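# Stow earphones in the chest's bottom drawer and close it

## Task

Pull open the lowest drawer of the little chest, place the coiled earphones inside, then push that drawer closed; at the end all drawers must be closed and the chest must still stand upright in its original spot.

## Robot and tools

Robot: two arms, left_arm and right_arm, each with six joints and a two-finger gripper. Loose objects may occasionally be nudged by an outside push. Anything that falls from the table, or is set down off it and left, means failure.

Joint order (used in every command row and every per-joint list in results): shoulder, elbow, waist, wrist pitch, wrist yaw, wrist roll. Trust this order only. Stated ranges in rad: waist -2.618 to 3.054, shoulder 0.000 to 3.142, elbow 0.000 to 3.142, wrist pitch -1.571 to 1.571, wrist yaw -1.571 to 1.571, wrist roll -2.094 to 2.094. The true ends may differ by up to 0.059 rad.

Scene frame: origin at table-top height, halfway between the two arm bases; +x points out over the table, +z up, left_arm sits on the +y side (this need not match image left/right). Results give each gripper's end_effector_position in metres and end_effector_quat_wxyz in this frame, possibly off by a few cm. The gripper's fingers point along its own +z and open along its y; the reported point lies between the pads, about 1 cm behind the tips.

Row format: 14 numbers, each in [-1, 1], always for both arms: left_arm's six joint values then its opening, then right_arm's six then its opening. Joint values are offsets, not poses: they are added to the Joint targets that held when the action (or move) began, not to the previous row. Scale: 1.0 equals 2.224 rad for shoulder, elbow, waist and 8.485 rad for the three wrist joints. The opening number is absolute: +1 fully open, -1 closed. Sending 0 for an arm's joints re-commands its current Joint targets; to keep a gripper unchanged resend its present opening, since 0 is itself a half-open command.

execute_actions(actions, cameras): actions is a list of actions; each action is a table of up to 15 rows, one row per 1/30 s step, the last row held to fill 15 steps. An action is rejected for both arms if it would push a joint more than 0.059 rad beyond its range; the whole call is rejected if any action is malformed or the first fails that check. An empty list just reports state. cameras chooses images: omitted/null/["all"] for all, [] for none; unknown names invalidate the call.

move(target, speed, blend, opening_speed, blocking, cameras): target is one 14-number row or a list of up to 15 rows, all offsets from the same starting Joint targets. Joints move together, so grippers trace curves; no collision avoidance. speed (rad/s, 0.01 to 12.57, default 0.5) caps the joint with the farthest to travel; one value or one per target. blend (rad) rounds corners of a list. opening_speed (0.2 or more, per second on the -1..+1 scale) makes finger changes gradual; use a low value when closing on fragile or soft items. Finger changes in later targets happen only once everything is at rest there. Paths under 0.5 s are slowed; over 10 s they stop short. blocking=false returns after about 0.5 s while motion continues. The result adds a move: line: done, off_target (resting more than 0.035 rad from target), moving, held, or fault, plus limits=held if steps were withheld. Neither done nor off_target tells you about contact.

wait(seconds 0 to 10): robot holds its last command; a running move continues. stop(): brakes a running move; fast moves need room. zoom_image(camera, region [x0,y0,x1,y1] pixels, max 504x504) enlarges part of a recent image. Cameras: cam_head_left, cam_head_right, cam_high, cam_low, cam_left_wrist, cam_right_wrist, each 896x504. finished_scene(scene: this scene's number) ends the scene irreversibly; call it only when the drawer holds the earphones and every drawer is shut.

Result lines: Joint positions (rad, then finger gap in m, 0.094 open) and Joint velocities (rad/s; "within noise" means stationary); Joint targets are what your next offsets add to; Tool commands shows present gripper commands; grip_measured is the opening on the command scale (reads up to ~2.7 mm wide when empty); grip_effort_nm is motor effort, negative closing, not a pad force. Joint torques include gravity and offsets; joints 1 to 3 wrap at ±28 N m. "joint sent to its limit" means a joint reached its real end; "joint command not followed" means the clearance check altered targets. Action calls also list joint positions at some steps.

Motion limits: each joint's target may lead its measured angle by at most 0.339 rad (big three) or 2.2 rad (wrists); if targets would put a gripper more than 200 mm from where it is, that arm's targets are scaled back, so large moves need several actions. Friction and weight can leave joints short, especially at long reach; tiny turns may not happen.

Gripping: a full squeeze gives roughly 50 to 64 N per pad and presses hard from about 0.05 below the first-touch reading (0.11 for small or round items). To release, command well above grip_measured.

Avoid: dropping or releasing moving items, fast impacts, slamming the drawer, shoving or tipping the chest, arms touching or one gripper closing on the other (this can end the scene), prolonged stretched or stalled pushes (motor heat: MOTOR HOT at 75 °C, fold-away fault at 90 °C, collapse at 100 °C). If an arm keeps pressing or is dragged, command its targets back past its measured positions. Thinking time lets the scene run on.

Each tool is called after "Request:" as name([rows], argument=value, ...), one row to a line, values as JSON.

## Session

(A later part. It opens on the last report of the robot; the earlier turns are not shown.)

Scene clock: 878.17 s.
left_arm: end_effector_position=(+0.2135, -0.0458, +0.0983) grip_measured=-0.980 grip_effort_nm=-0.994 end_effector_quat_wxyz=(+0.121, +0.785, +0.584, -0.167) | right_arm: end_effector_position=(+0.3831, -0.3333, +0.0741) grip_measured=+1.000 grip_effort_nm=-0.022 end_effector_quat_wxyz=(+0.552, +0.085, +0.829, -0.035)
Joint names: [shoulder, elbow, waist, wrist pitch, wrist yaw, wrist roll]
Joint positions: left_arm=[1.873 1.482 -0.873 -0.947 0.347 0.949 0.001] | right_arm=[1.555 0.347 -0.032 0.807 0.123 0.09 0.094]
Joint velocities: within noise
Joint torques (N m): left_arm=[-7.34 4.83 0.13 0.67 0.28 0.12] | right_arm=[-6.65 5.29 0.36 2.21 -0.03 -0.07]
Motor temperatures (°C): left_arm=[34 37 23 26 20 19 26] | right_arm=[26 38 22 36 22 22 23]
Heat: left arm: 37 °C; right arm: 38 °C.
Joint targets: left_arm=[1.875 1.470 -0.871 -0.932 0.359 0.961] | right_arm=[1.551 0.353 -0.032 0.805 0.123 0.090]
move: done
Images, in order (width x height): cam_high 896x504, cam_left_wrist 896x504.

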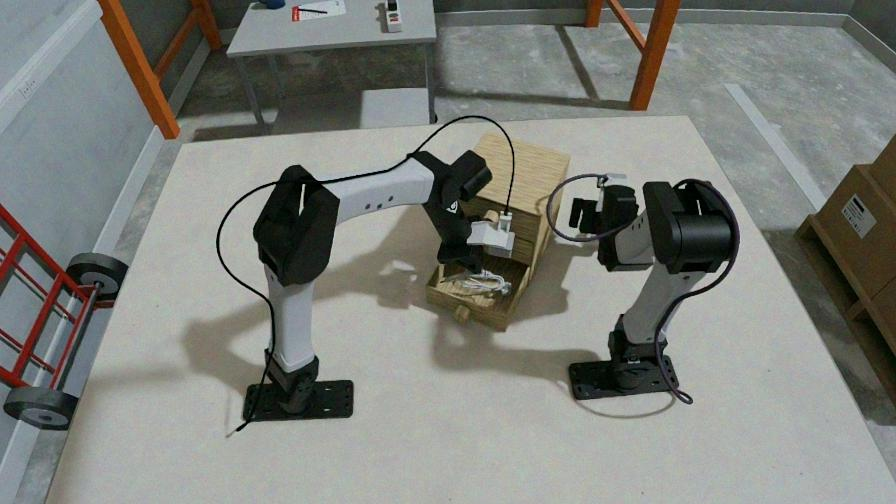

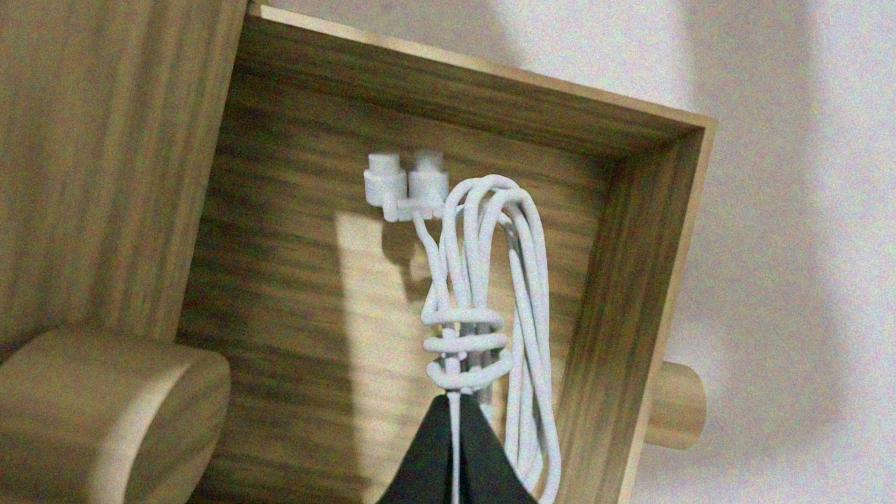

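Request:
move([
  [0.012, -0.04101, 0, 0.01346, 0, 0, -1.0, 0, 0, 0, 0, 0, 0, 1],
  [0.02666, -0.07347, 0, 0.02581, 0, 0, -1.0, 0, 0, 0, 0, 0, 0, 1],
], speed=0.12, cameras=["cam_left_wrist", "cam_high"])

Request:
zoom_image(camera="cam_high", region=[400, 160, 580, 340])

Scene clock: 890.37 s.
left_arm: end_effector_position=(+0.2274, -0.0625, +0.0671) grip_measured=-0.980 grip_effort_nm=-0.999 end_effector_quat_wxyz=(+0.178, +0.785, +0.570, -0.164) | right_arm: end_effector_position=(+0.3831, -0.3333, +0.0741) grip_measured=+1.000 grip_effort_nm=-0.017 end_effector_quat_wxyz=(+0.552, +0.085, +0.829, -0.035)
Joint names: [shoulder, elbow, waist, wrist pitch, wrist yaw, wrist roll]
Joint positions: left_arm=[1.889 1.343 -0.873 -0.675 0.347 0.95 0.001] | right_arm=[1.555 0.347 -0.032 0.807 0.123 0.09 0.094]
Joint velocities: within noise
Joint torques (N m): left_arm=[-4.07 2.96 0.1 0.36 0.27 0.11] | right_arm=[-6.6 5.34 0.14 2.2 -0.03 -0.1]
Motor temperatures (°C): left_arm=[34 36 23 26 20 19 26] | right_arm=[26 38 22 36 22 22 23]
Heat: left arm: 36 °C; right arm: 38 °C.
Joint targets: left_arm=[1.934 1.307 -0.871 -0.713 0.359 0.961] | right_arm=[1.551 0.353 -0.032 0.805 0.123 0.090]
move: off_target (left_arm); left_arm: the shoulder is farthest, 0.046 rad from its target
Images, in order (width x height): cam_high 896x504, cam_left_wrist 896x504.

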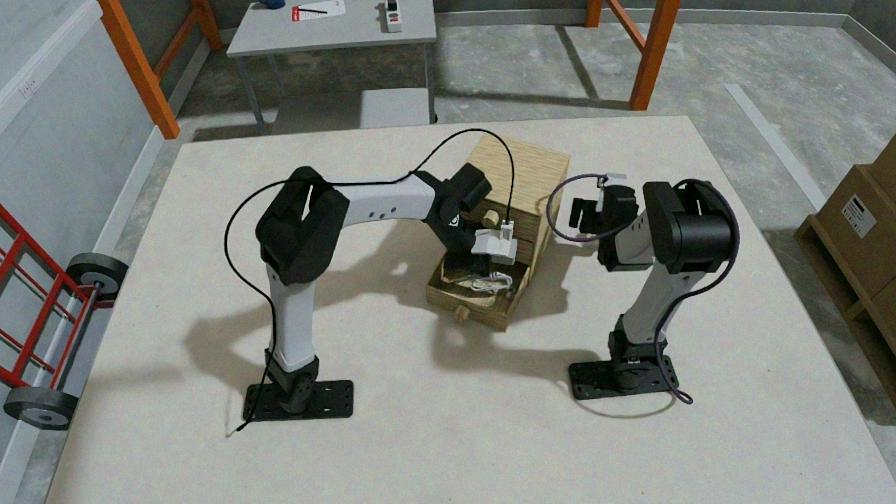

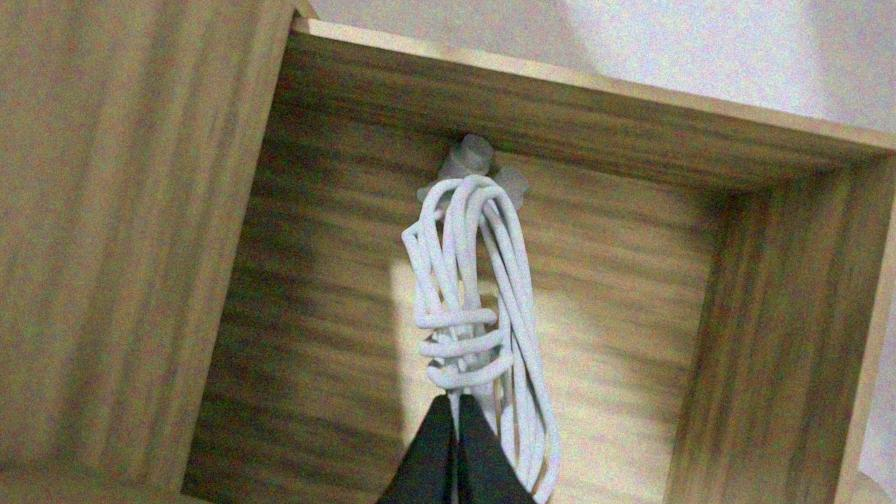

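Scaled by 2.800 from the camera's 896x504 image, which has a finer 1280x720 frame.

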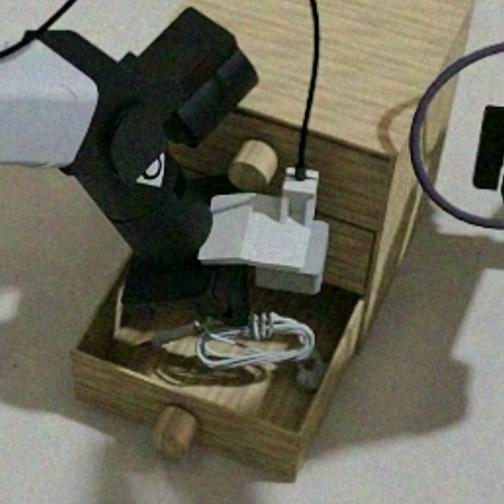

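Request:
wait(seconds=0, cameras=["cam_head_right", "cam_head_left", "cam_high"])

Request:
zoom_image(camera="cam_high", region=[420, 200, 530, 310])

Request:
zoom_image(camera="cam_head_right", region=[440, 240, 580, 380])

Request:
zoom_image(camera="cam_head_left", region=[460, 240, 600, 380])

Scene clock: 905.00 s.
left_arm: end_effector_position=(+0.2274, -0.0625, +0.0670) grip_measured=-0.980 grip_effort_nm=-0.994 end_effector_quat_wxyz=(+0.178, +0.785, +0.570, -0.164) | right_arm: end_effector_position=(+0.3831, -0.3333, +0.0741) grip_measured=+1.000 grip_effort_nm=-0.017 end_effector_quat_wxyz=(+0.552, +0.085, +0.829, -0.035)
Joint names: [shoulder, elbow, waist, wrist pitch, wrist yaw, wrist roll]
Joint positions: left_arm=[1.889 1.342 -0.873 -0.674 0.347 0.95 0.001] | right_arm=[1.555 0.347 -0.032 0.807 0.123 0.09 0.094]
Joint velocities: within noise
Joint torques (N m): left_arm=[-4.07 2.99 0.1 0.37 0.27 0.11] | right_arm=[-6.6 5.34 0.39 2.22 -0.04 -0.09]
Motor temperatures (°C): left_arm=[32 35 23 26 20 19 26] | right_arm=[26 38 22 36 22 22 23]
Heat: left arm: 35 °C; right arm: 38 °C.
Joint targets: left_arm=[1.934 1.306 -0.871 -0.713 0.359 0.961] | right_arm=[1.551 0.353 -0.032 0.805 0.123 0.090]
Tool commands: left_gripper/opening=-1.0 right_gripper/opening=+1.0
Images, in order (width x height): cam_head_left 896x504, cam_head_right 896x504, cam_high 896x504.

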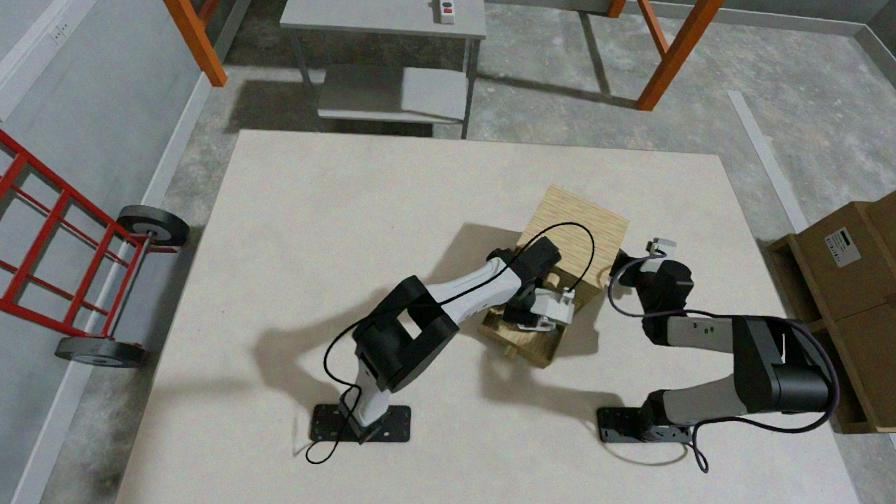

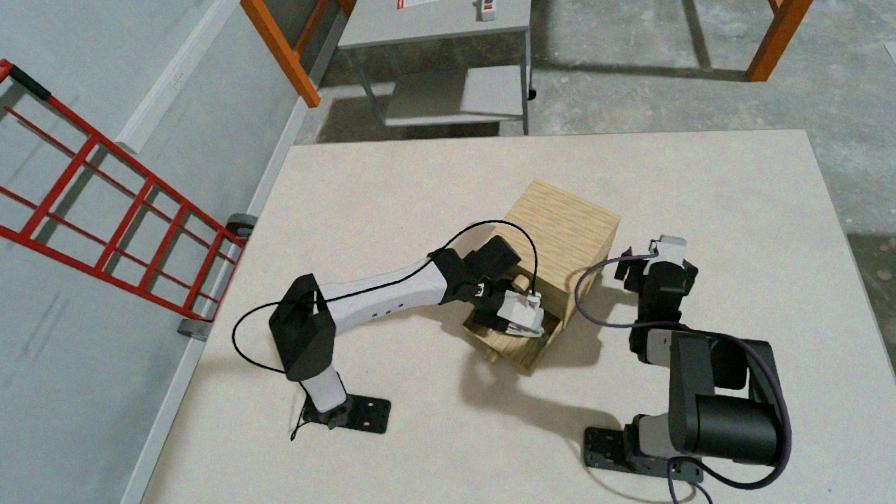

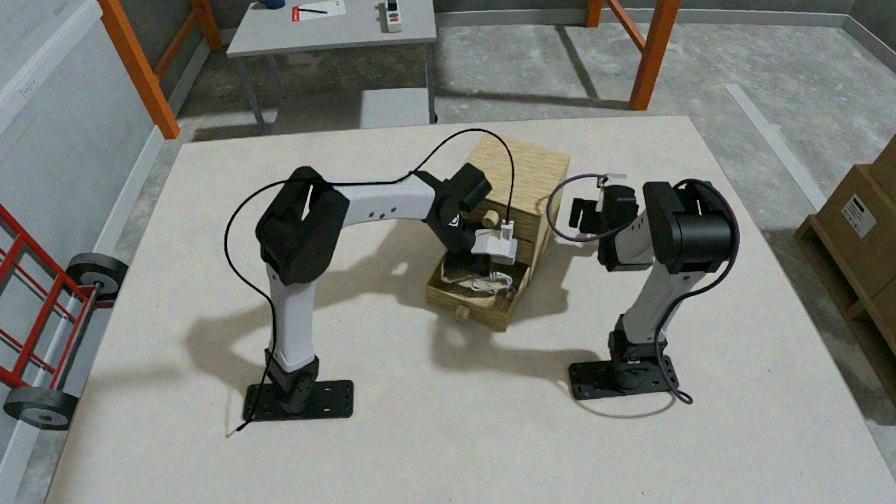

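Scaled by 4.582 from the camera's 896x504 image, which has a finer 1280x720 frame.

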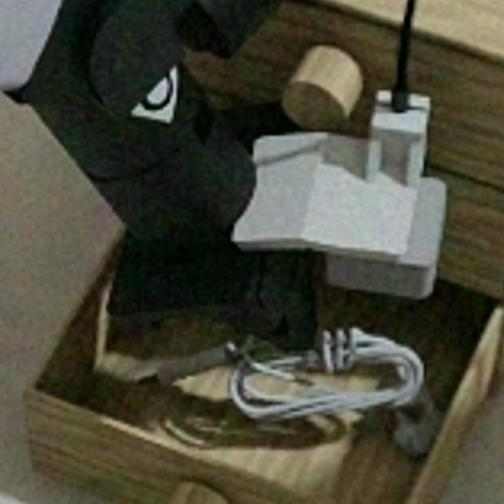

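Scaled by 3.600 from the camera's 896x504 image, which has a finer 1280x720 frame.

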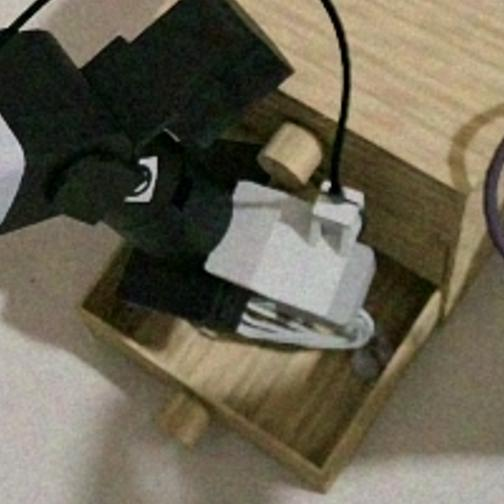

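Scaled by 3.600 from the camera's 896x504 image, which has a finer 1280x720 frame.

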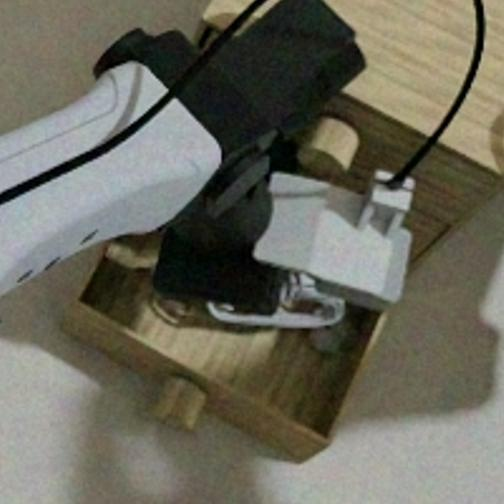

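Request:
move([
  [-0.03687, 0.09308, 0, -0.02805, 0, 0, -1.0, 0, 0, 0, 0, 0, 0, 1],
  [-0.0893, 0.0009, -0.08215, 0.00094, -0.04616, -0.01406, -1.0, 0, 0, 0, 0, 0, 0, 1],
  [-0.0679, -0.03269, -0.08215, 0.01242, -0.04616, -0.01406, -1.0, 0, 0, 0, 0, 0, 0, 1],
], speed=[0.25, 0.3, 0.15], cameras=["cam_left_wrist", "cam_high", "cam_head_right"])

Request:
zoom_image(camera="cam_high", region=[400, 180, 560, 340])

Scene clock: 1021.87 s.
left_arm: end_effector_position=(+0.2115, -0.0580, +0.0763) grip_measured=-0.980 grip_effort_nm=-0.989 end_effector_quat_wxyz=(+0.209, +0.794, +0.571, -0.008) | right_arm: end_effector_position=(+0.3831, -0.3333, +0.0741) grip_measured=+1.000 grip_effort_nm=-0.017 end_effector_quat_wxyz=(+0.552, +0.085, +0.829, -0.035)
Joint names: [shoulder, elbow, waist, wrist pitch, wrist yaw, wrist roll]
Joint positions: left_arm=[1.774 1.247 -1.047 -0.622 -0.025 0.852 0.001] | right_arm=[1.555 0.347 -0.032 0.807 0.123 0.09 0.094]
Joint velocities: within noise
Joint torques (N m): left_arm=[-6.19 4.96 -0.66 0.94 -0.1 -0.14] | right_arm=[-6.52 5.49 0.18 2.2 -0.04 -0.04]
Motor temperatures (°C): left_arm=[30 32 23 25 20 19 26] | right_arm=[26 39 22 36 22 22 23]
Heat: left arm: 32 °C; right arm: 39 °C.
Joint targets: left_arm=[1.783 1.234 -1.053 -0.608 -0.032 0.842] | right_arm=[1.551 0.353 -0.032 0.805 0.123 0.090]
move: done
Images, in order (width x height): cam_head_right 896x504, cam_high 896x504, cam_left_wrist 896x504.

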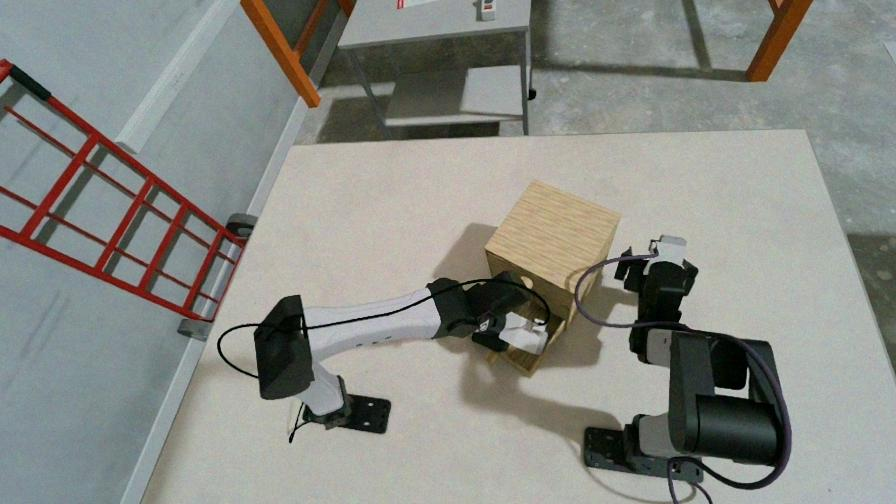

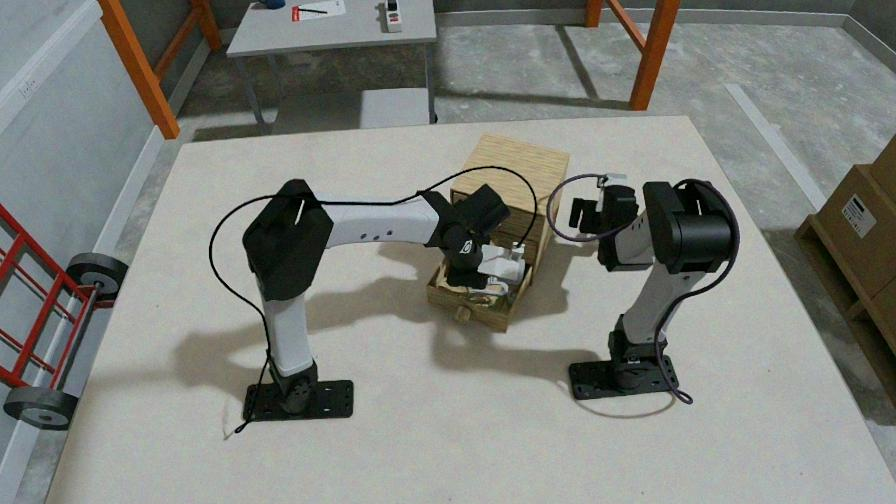

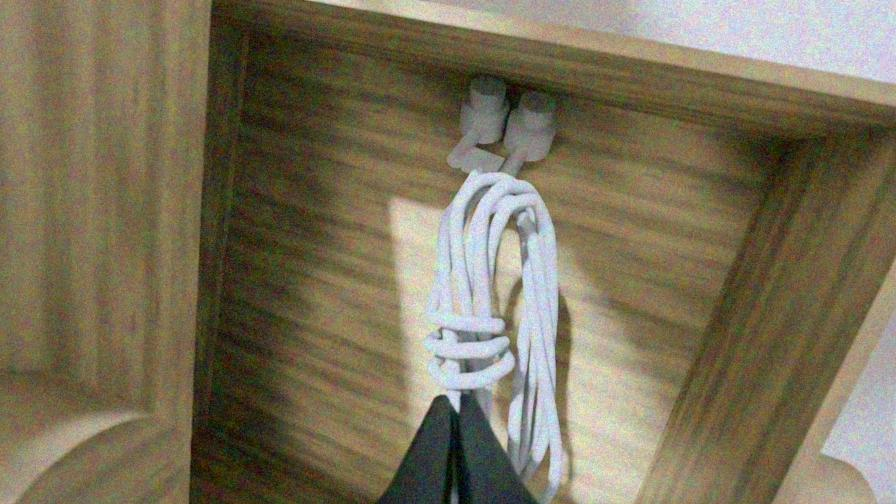

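Scaled by 3.150 from the camera's 896x504 image, which has a finer 1280x720 frame.

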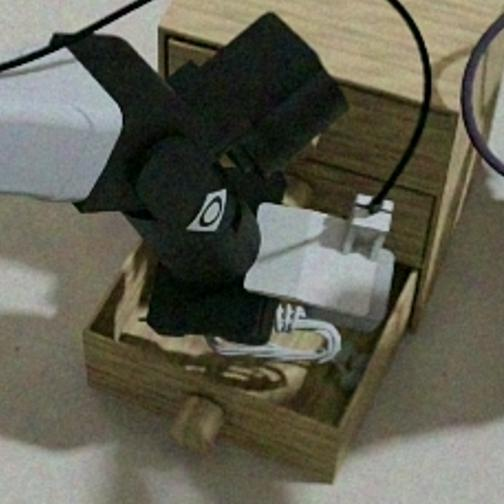

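Request:
move(target=[0.01619, -0.02941, 0, 0.01151, 0, 0, -1.0, 0, 0, 0, 0, 0, 0, 1], speed=0.1, cameras=["cam_left_wrist", "cam_high"])

Request:
zoom_image(camera="cam_high", region=[400, 180, 560, 340])

Scene clock: 1027.93 s.
left_arm: end_effector_position=(+0.2115, -0.0574, +0.0498) grip_measured=-0.980 grip_effort_nm=-0.994 end_effector_quat_wxyz=(+0.207, +0.794, +0.572, -0.008) | right_arm: end_effector_position=(+0.3831, -0.3333, +0.0741) grip_measured=+1.000 grip_effort_nm=-0.017 end_effector_quat_wxyz=(+0.552, +0.085, +0.829, -0.035)
Joint names: [shoulder, elbow, waist, wrist pitch, wrist yaw, wrist roll]
Joint positions: left_arm=[1.809 1.181 -1.047 -0.526 -0.026 0.851 0.001] | right_arm=[1.555 0.347 -0.032 0.807 0.123 0.09 0.094]
Joint velocities: within noise
Joint torques (N m): left_arm=[-6.2 4.78 -0.62 1 -0.1 -0.14] | right_arm=[-6.69 5.37 0.34 2.21 -0.07 -0.05]
Motor temperatures (°C): left_arm=[31 32 23 25 20 19 26] | right_arm=[26 39 22 36 22 22 23]
Heat: left arm: 32 °C; right arm: 39 °C.
Joint targets: left_arm=[1.819 1.168 -1.053 -0.510 -0.032 0.842] | right_arm=[1.551 0.353 -0.032 0.805 0.123 0.090]
move: done
Images, in order (width x height): cam_high 896x504, cam_left_wrist 896x504.

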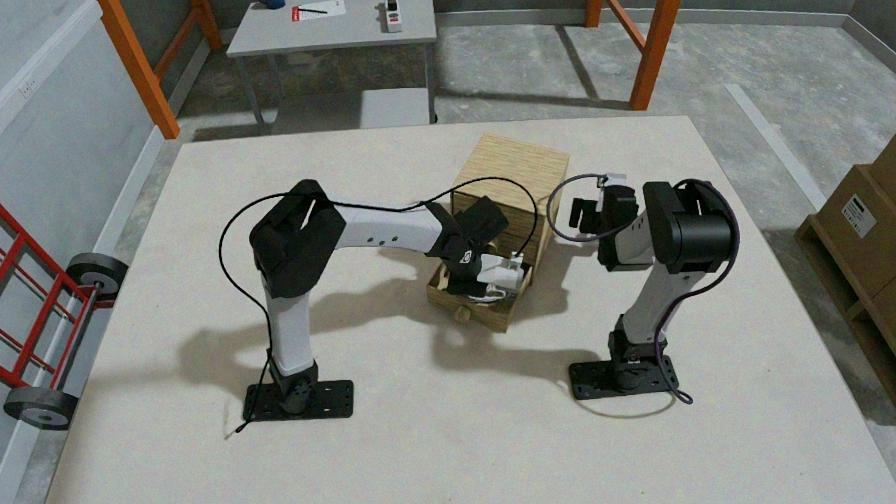

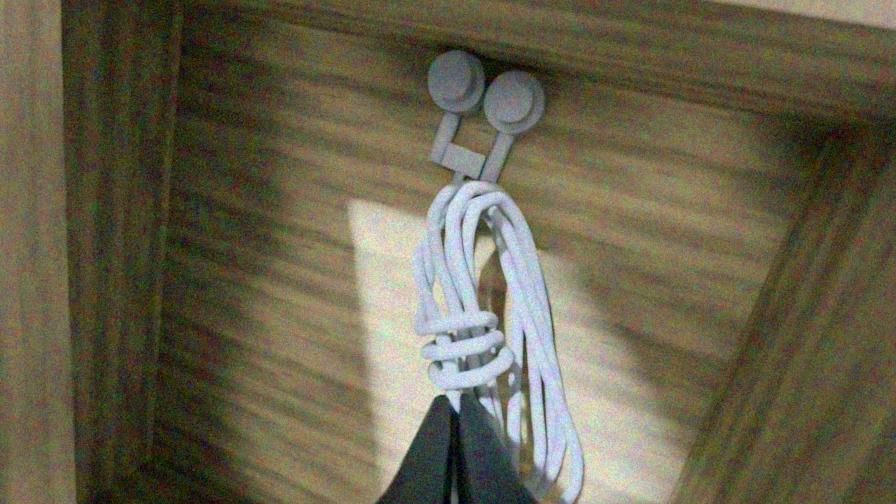

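Scaled by 3.150 from the camera's 896x504 image, which has a finer 1280x720 frame.

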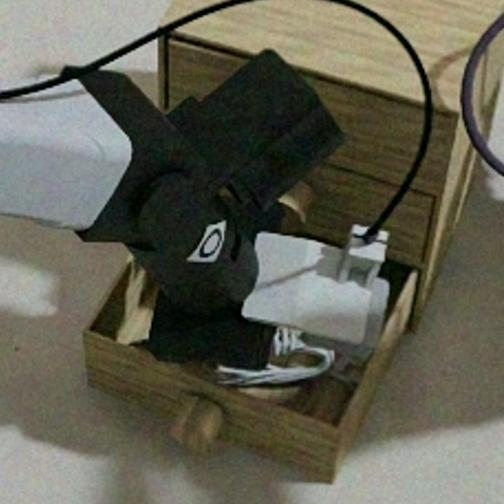

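Request:
move([
  [0.0041, -0.0067, 0, 0.00276, 0, 0, -1.0, 0, 0, 0, 0, 0, 0, 1],
  [0.0041, -0.0067, 0, 0.00276, 0, 0, -0.65, 0, 0, 0, 0, 0, 0, 1],
], speed=0.1, opening_speed=0.25, cameras=["cam_left_wrist", "cam_high"])

Scene clock: 1037.10 s.
left_arm: end_effector_position=(+0.2120, -0.0582, +0.0443) grip_measured=-0.652 grip_effort_nm=0.159 end_effector_quat_wxyz=(+0.209, +0.793, +0.572, -0.008) | right_arm: end_effector_position=(+0.3831, -0.3333, +0.0741) grip_measured=+1.000 grip_effort_nm=-0.017 end_effector_quat_wxyz=(+0.552, +0.085, +0.829, -0.035)
Joint names: [shoulder, elbow, waist, wrist pitch, wrist yaw, wrist roll]
Joint positions: left_arm=[1.818 1.167 -1.047 -0.499 -0.026 0.851 0.016] | right_arm=[1.555 0.347 -0.032 0.807 0.123 0.09 0.094]
Joint velocities: within noise
Joint torques (N m): left_arm=[-6.23 4.7 -0.61 0.96 -0.09 -0.14] | right_arm=[-6.56 5.5 0.32 2.18 -0.05 -0.03]
Motor temperatures (°C): left_arm=[31 32 23 26 20 19 26] | right_arm=[26 39 22 36 22 22 23]
Heat: left arm: 32 °C; right arm: 39 °C.
Joint targets: left_arm=[1.828 1.154 -1.053 -0.486 -0.032 0.842] | right_arm=[1.551 0.353 -0.032 0.805 0.123 0.090]
move: done
Images, in order (width x height): cam_high 896x504, cam_left_wrist 896x504.

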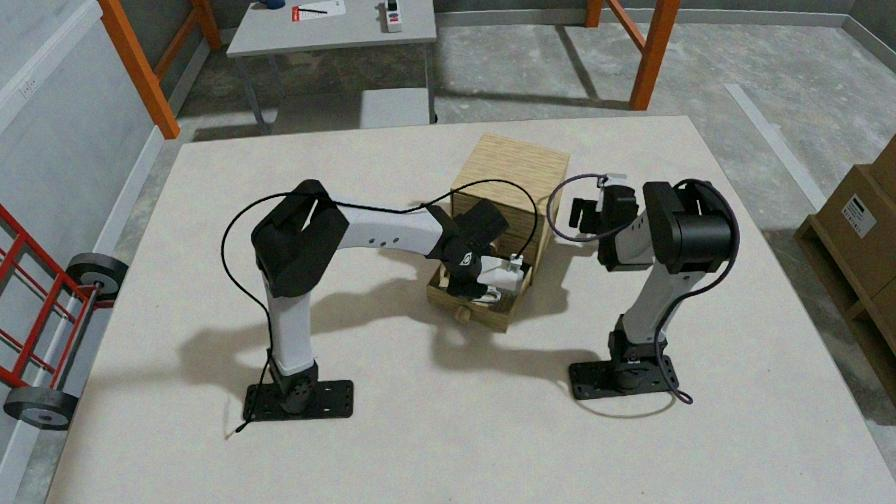

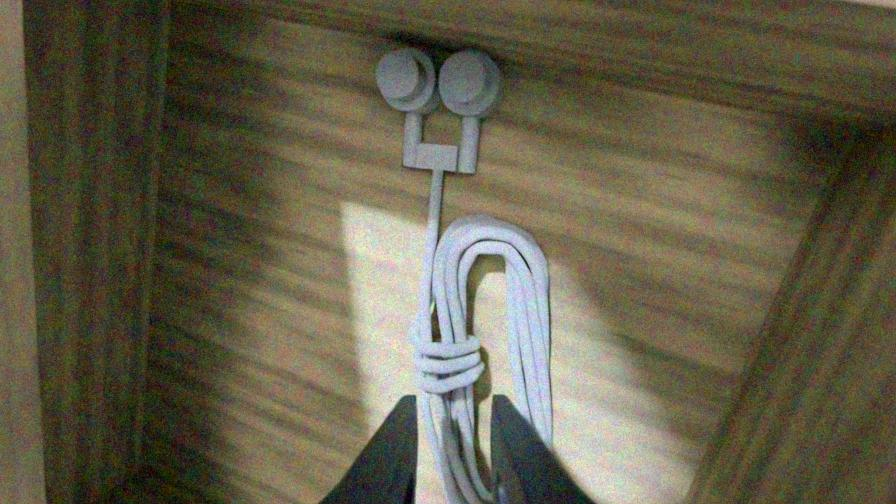

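Request:
move([
  [-0.06057, 0.03013, 0, -0.01803, 0, 0, -0.65, 0, 0, 0, 0, 0, 0, 1],
  [-0.10072, 0.05364, -0.0009, -0.03418, 0, 0, -0.65, 0, 0, 0, 0, 0, 0, 1],
  [-0.20638, -0.20908, -0.22527, 0.03406, -0.10159, -0.19116, 0.2, 0, 0, 0, 0, 0, 0, 1],
], speed=[0.15, 0.3, 0.8], cameras=["cam_left_wrist", "cam_high", "cam_head_left"])

Request:
zoom_image(camera="cam_high", region=[400, 180, 560, 340])

Scene clock: 1078.17 s.
left_arm: end_effector_position=(+0.1400, -0.0109, +0.1212) grip_measured=+0.198 grip_effort_nm=0.154 end_effector_quat_wxyz=(+0.489, +0.194, +0.843, -0.113) | right_arm: end_effector_position=(+0.3831, -0.3333, +0.0741) grip_measured=+1.000 grip_effort_nm=-0.017 end_effector_quat_wxyz=(+0.552, +0.085, +0.829, -0.035)
Joint names: [shoulder, elbow, waist, wrist pitch, wrist yaw, wrist roll]
Joint positions: left_arm=[1.388 0.702 -1.547 -0.21 -0.881 -0.768 0.056] | right_arm=[1.555 0.347 -0.032 0.807 0.123 0.09 0.094]
Joint velocities: within noise
Joint torques (N m): left_arm=[-5.22 4.81 -0.73 1.18 -0.55 -0.15] | right_arm=[-6.68 5.34 0.32 2.19 -0.03 -0.05]
Motor temperatures (°C): left_arm=[33 32 23 26 20 19 25] | right_arm=[26 39 22 36 22 22 23]
Heat: left arm: 33 °C; right arm: 39 °C.
Joint targets: left_arm=[1.369 0.688 -1.554 -0.197 -0.894 -0.780] | right_arm=[1.551 0.353 -0.032 0.805 0.123 0.090]
move: done
Images, in order (width x height): cam_head_left 896x504, cam_high 896x504, cam_left_wrist 896x504.

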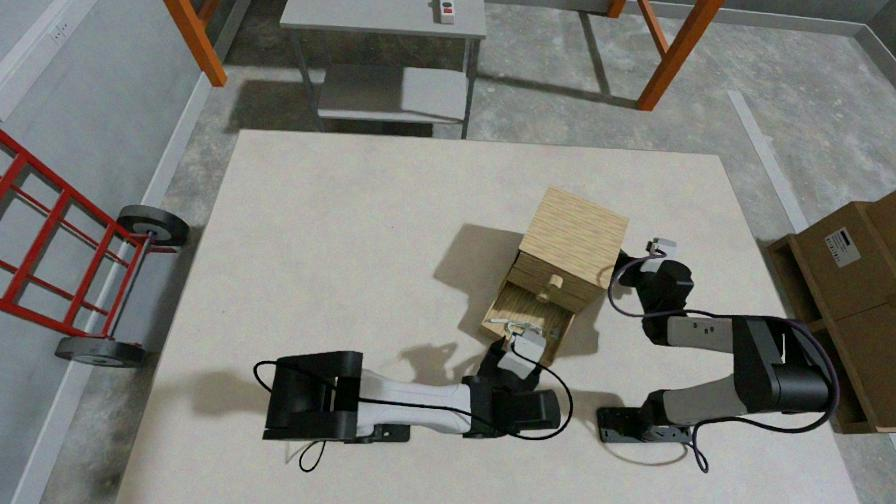

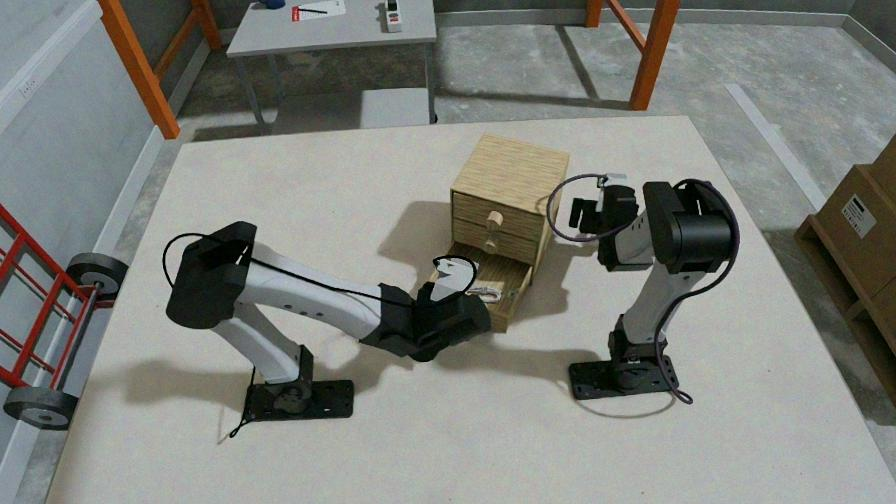

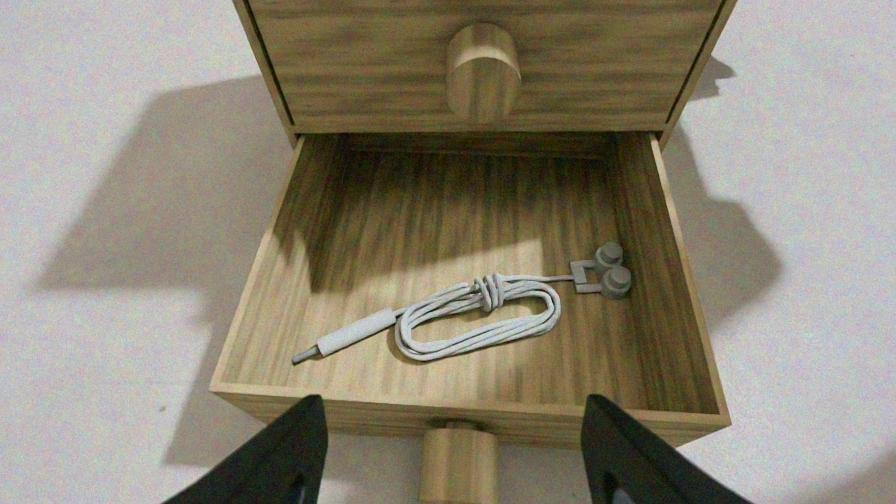

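Scaled by 3.150 from the camera's 896x504 image, which has a finer 1280x720 frame.

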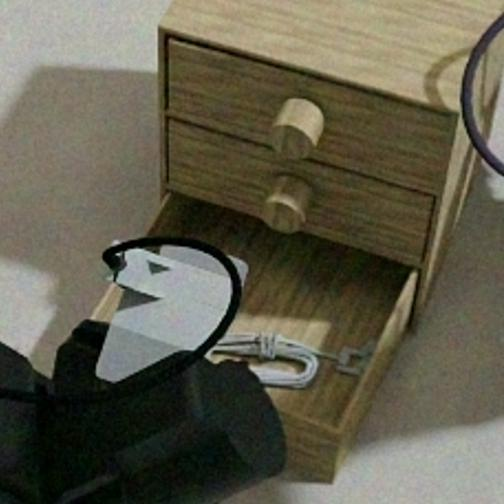

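Request:
move([
  [0.0126,0,0,0,0,0,0.2,0,0,0,0,0,0,1],
  [0.05598,-0.04272,0,0.0231,0,0,0.2,0,0,0,0,0,0,1],
  [0.11826,-0.07734,0,0.04667,0,0,0.2,0,0,0,0,0,0,1],
], speed=0.25, blend=[0.005,0.05,0], cameras=["cam_left_wrist"])

Scene clock: 1127.47 s.
left_arm: end_effector_position=(+0.1401, -0.0081, +0.0414) grip_measured=+0.198 grip_effort_nm=0.144 end_effector_quat_wxyz=(+0.487, +0.197, +0.844, -0.105) | right_arm: end_effector_position=(+0.3831, -0.3333, +0.0741) grip_measured=+1.000 grip_effort_nm=-0.012 end_effector_quat_wxyz=(+0.552, +0.085, +0.829, -0.035)
Joint names: [shoulder, elbow, waist, wrist pitch, wrist yaw, wrist roll]
Joint positions: left_arm=[1.625 0.527 -1.547 0.185 -0.882 -0.768 0.056] | right_arm=[1.555 0.347 -0.032 0.807 0.123 0.09 0.094]
Joint velocities: within noise
Joint torques (N m): left_arm=[-3.89 3.77 -0.72 1.17 -0.54 -0.12] | right_arm=[-6.48 5.35 0.28 2.16 -0.04 -0.1]
Motor temperatures (°C): left_arm=[31 33 23 28 20 19 24] | right_arm=[26 39 22 36 22 22 23]
Heat: left arm: 33 °C; right arm: 39 °C.
Joint targets: left_arm=[1.632 0.516 -1.554 0.199 -0.894 -0.780] | right_arm=[1.551 0.353 -0.032 0.805 0.123 0.090]
move: done
Images, in order (width x height): cam_left_wrist 896x504.

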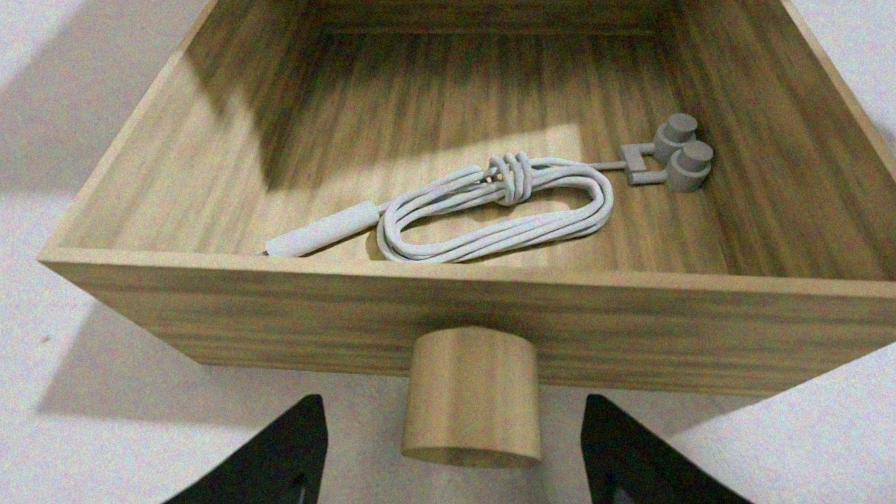

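Request:
move([
  [0,0,-0.0045,0,0,0,0.2,0,0,0,0,0,0,1],
  [0,0,-0.0045,0,0,0,-0.55,0,0,0,0,0,0,1],
], speed=0.2, opening_speed=0.4, cameras=["cam_left_wrist"])

Scene clock: 1138.90 s.
left_arm: end_effector_position=(+0.1374, -0.0096, +0.0416) grip_measured=-0.448 grip_effort_nm=-0.974 end_effector_quat_wxyz=(+0.487, +0.200, +0.843, -0.108) | right_arm: end_effector_position=(+0.3831, -0.3333, +0.0741) grip_measured=+1.000 grip_effort_nm=-0.012 end_effector_quat_wxyz=(+0.552, +0.085, +0.829, -0.035)
Joint names: [shoulder, elbow, waist, wrist pitch, wrist yaw, wrist roll]
Joint positions: left_arm=[1.625 0.527 -1.556 0.187 -0.882 -0.769 0.026] | right_arm=[1.555 0.347 -0.032 0.807 0.123 0.09 0.094]
Joint velocities: within noise
Joint torques (N m): left_arm=[-3.9 3.79 -0.83 1.16 -0.54 -0.13] | right_arm=[-6.58 5.45 0.32 2.21 -0.04 -0.05]
Motor temperatures (°C): left_arm=[30 32 23 28 20 19 24] | right_arm=[26 39 22 36 22 22 23]
Heat: left arm: 32 °C; right arm: 39 °C.
Joint targets: left_arm=[1.632 0.516 -1.564 0.199 -0.894 -0.780] | right_arm=[1.551 0.353 -0.032 0.805 0.123 0.090]
move: done
Images, in order (width x height): cam_left_wrist 896x504.

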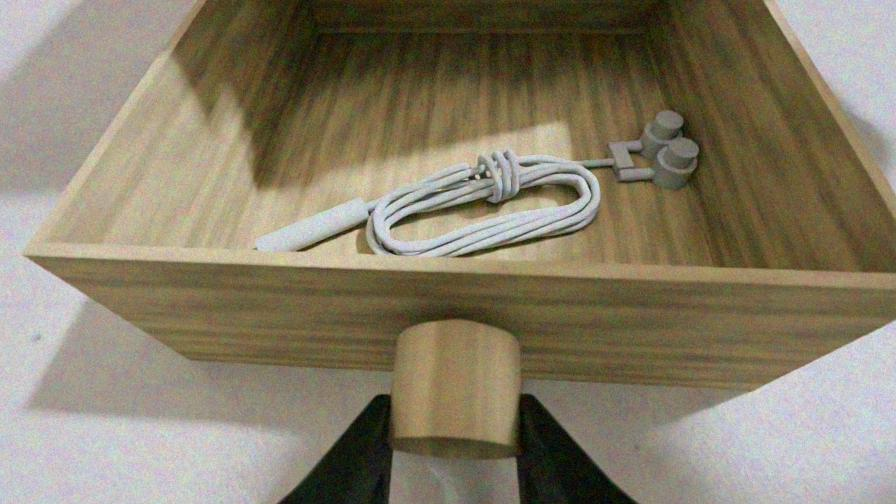

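Request:
move([
  [0.0009,0.01754,0.00674,0,0.00248,0.00236,-0.55,0,0,0,0,0,0,1],
  [0.02720,0.04074,0.06174,0.01408,0.01156,0.01777,-0.55,0,0,0,0,0,0,1],
  [0.05328,0.06691,0.10081,0.02105,0.01889,0.02773,-0.55,0,0,0,0,0,0,1],
  [0.08098,0.09924,0.13503,0.02496,0.02565,0.03555,-0.55,0,0,0,0,0,0,1],
  [0.10454,0.13008,0.15962,0.02616,0.03089,0.04088,-0.55,0,0,0,0,0,0,1],
], speed=[0.1,0.2,0.2,0.15,0.08], blend=[0.005,0.03,0.03,0.03,0], cameras=["cam_left_wrist","cam_high"])

Scene clock: 1165.50 s.
left_arm: end_effector_position=(+0.2452, -0.0645, +0.0483) grip_measured=-0.449 grip_effort_nm=-0.999 end_effector_quat_wxyz=(+0.490, +0.194, +0.843, -0.106) | right_arm: end_effector_position=(+0.3831, -0.3333, +0.0741) grip_measured=+1.000 grip_effort_nm=-0.017 end_effector_quat_wxyz=(+0.552, +0.085, +0.829, -0.035)
Joint names: [shoulder, elbow, waist, wrist pitch, wrist yaw, wrist roll]
Joint positions: left_arm=[1.853 0.778 -1.22 0.398 -0.656 -0.443 0.026] | right_arm=[1.555 0.347 -0.032 0.807 0.123 0.09 0.094]
Joint velocities: within noise
Joint torques (N m): left_arm=[-5.61 7.17 0.73 1.56 -0.07 0.09] | right_arm=[-6.52 5.31 0.21 2.15 -0.03 -0.05]
Motor temperatures (°C): left_arm=[29 32 23 29 20 19 25] | right_arm=[26 39 22 36 22 22 23]
Heat: left arm: 32 °C; right arm: 39 °C.
Joint targets: left_arm=[1.865 0.806 -1.209 0.420 -0.632 -0.433] | right_arm=[1.551 0.353 -0.032 0.805 0.123 0.090]
move: done
Images, in order (width x height): cam_high 896x504, cam_left_wrist 896x504.

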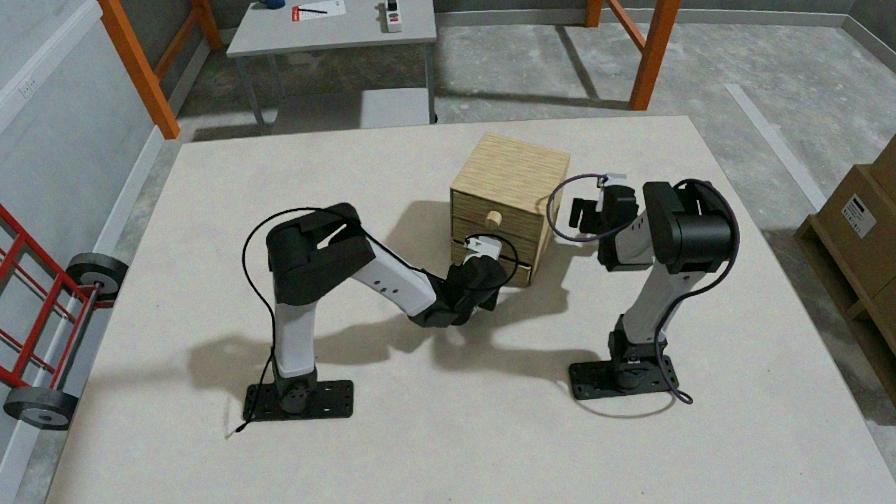

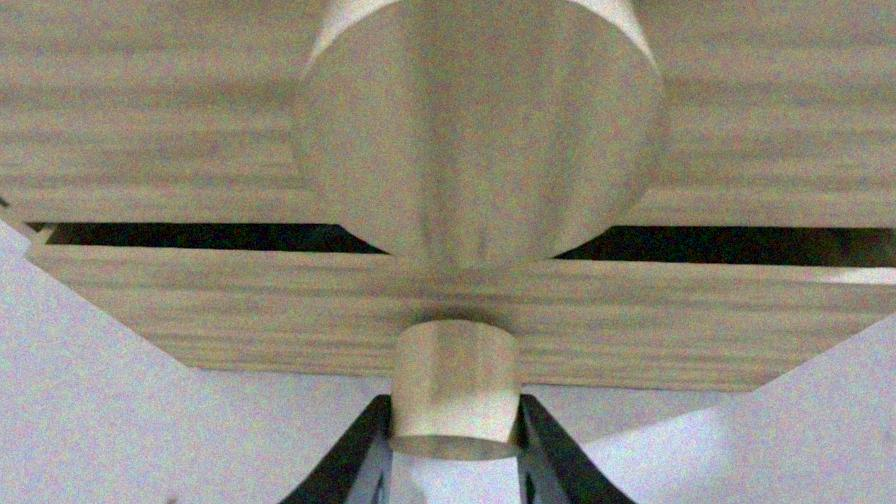

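Request:
zoom_image(camera="cam_high", region=[420, 120, 600, 300])

Request:
zoom_image(camera="cam_left_wrist", region=[640, 180, 896, 400])

Scaled by 2.800 from the camera's 896x504 image, which has a finer 1280x720 frame.

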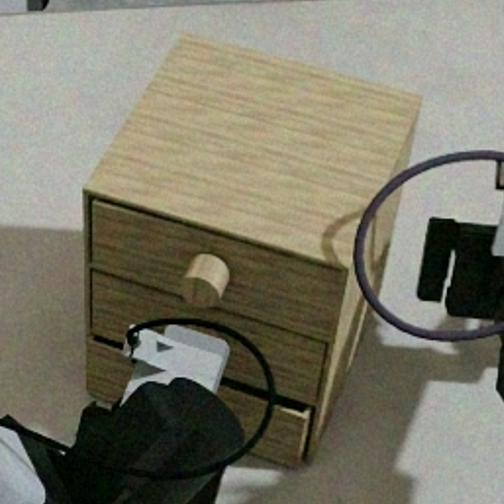

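Scaled by 1.969 from the camera's 896x504 image, which has a finer 1280x720 frame.

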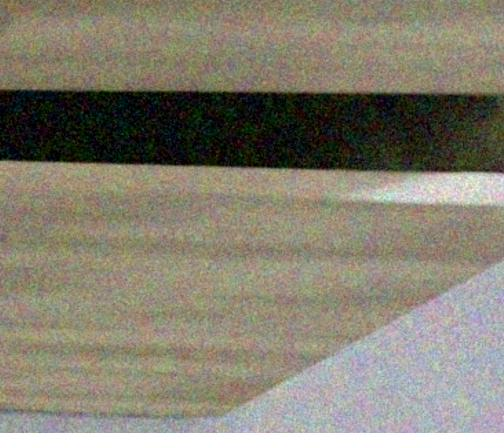

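Request:
move(target=[0.00342,0.00342,0.00526,0.0009,0.00187,0.00073,-0.55,0,0,0,0,0,0,1], speed=0.05, cameras=["cam_left_wrist","cam_high"])

Request:
zoom_image(camera="cam_left_wrist", region=[640, 180, 896, 400])

Scene clock: 1204.17 s.
left_arm: end_effector_position=(+0.2491, -0.0660, +0.0484) grip_measured=-0.449 grip_effort_nm=-1.004 end_effector_quat_wxyz=(+0.490, +0.195, +0.843, -0.108) | right_arm: end_effector_position=(+0.3831, -0.3333, +0.0741) grip_measured=+1.000 grip_effort_nm=-0.007 end_effector_quat_wxyz=(+0.552, +0.085, +0.829, -0.035)
Joint names: [shoulder, elbow, waist, wrist pitch, wrist yaw, wrist roll]
Joint positions: left_arm=[1.86 0.786 -1.208 0.405 -0.643 -0.433 0.026] | right_arm=[1.555 0.347 -0.032 0.807 0.123 0.09 0.094]
Joint velocities: within noise
Joint torques (N m): left_arm=[-5.65 7.17 0.81 1.58 -0.02 0.07] | right_arm=[-6.71 5.45 0.31 2.17 -0.06 -0.06]
Motor temperatures (°C): left_arm=[32 34 23 31 20 19 25] | right_arm=[26 39 22 36 22 22 23]
Heat: left arm: 34 °C; right arm: 39 °C.
Joint targets: left_arm=[1.872 0.813 -1.198 0.428 -0.616 -0.427] | right_arm=[1.551 0.353 -0.032 0.805 0.123 0.090]
move: done
Images, in order (width x height): cam_high 896x504, cam_left_wrist 896x504.

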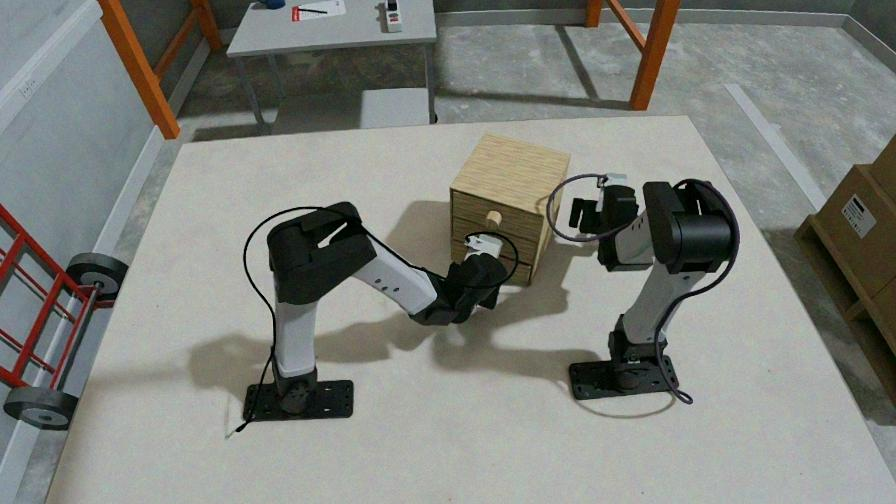

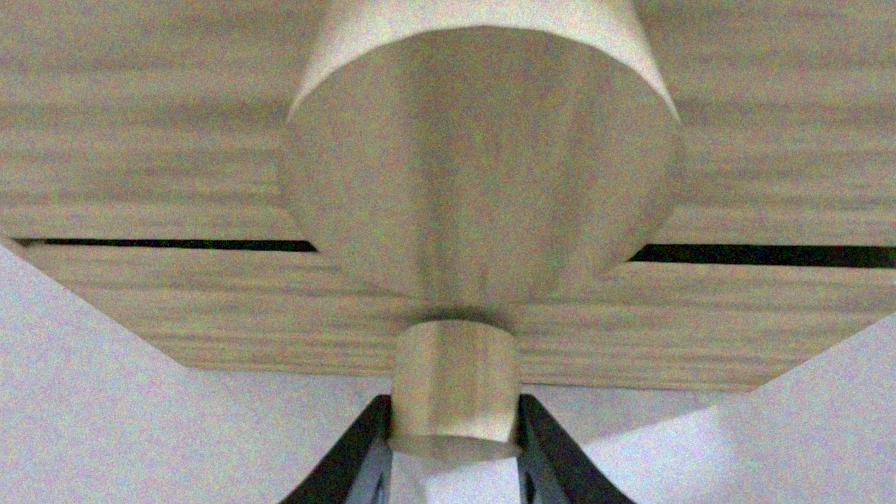

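Scaled by 1.969 from the camera's 896x504 image, which has a finer 1280x720 frame.

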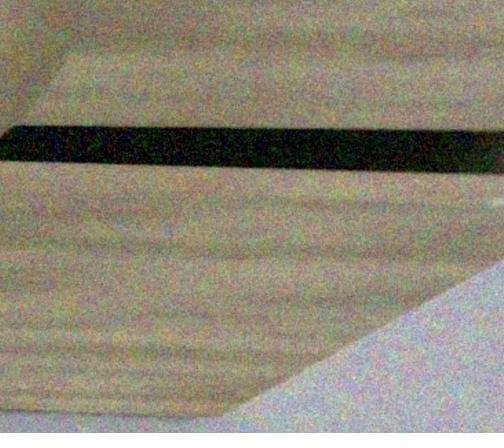

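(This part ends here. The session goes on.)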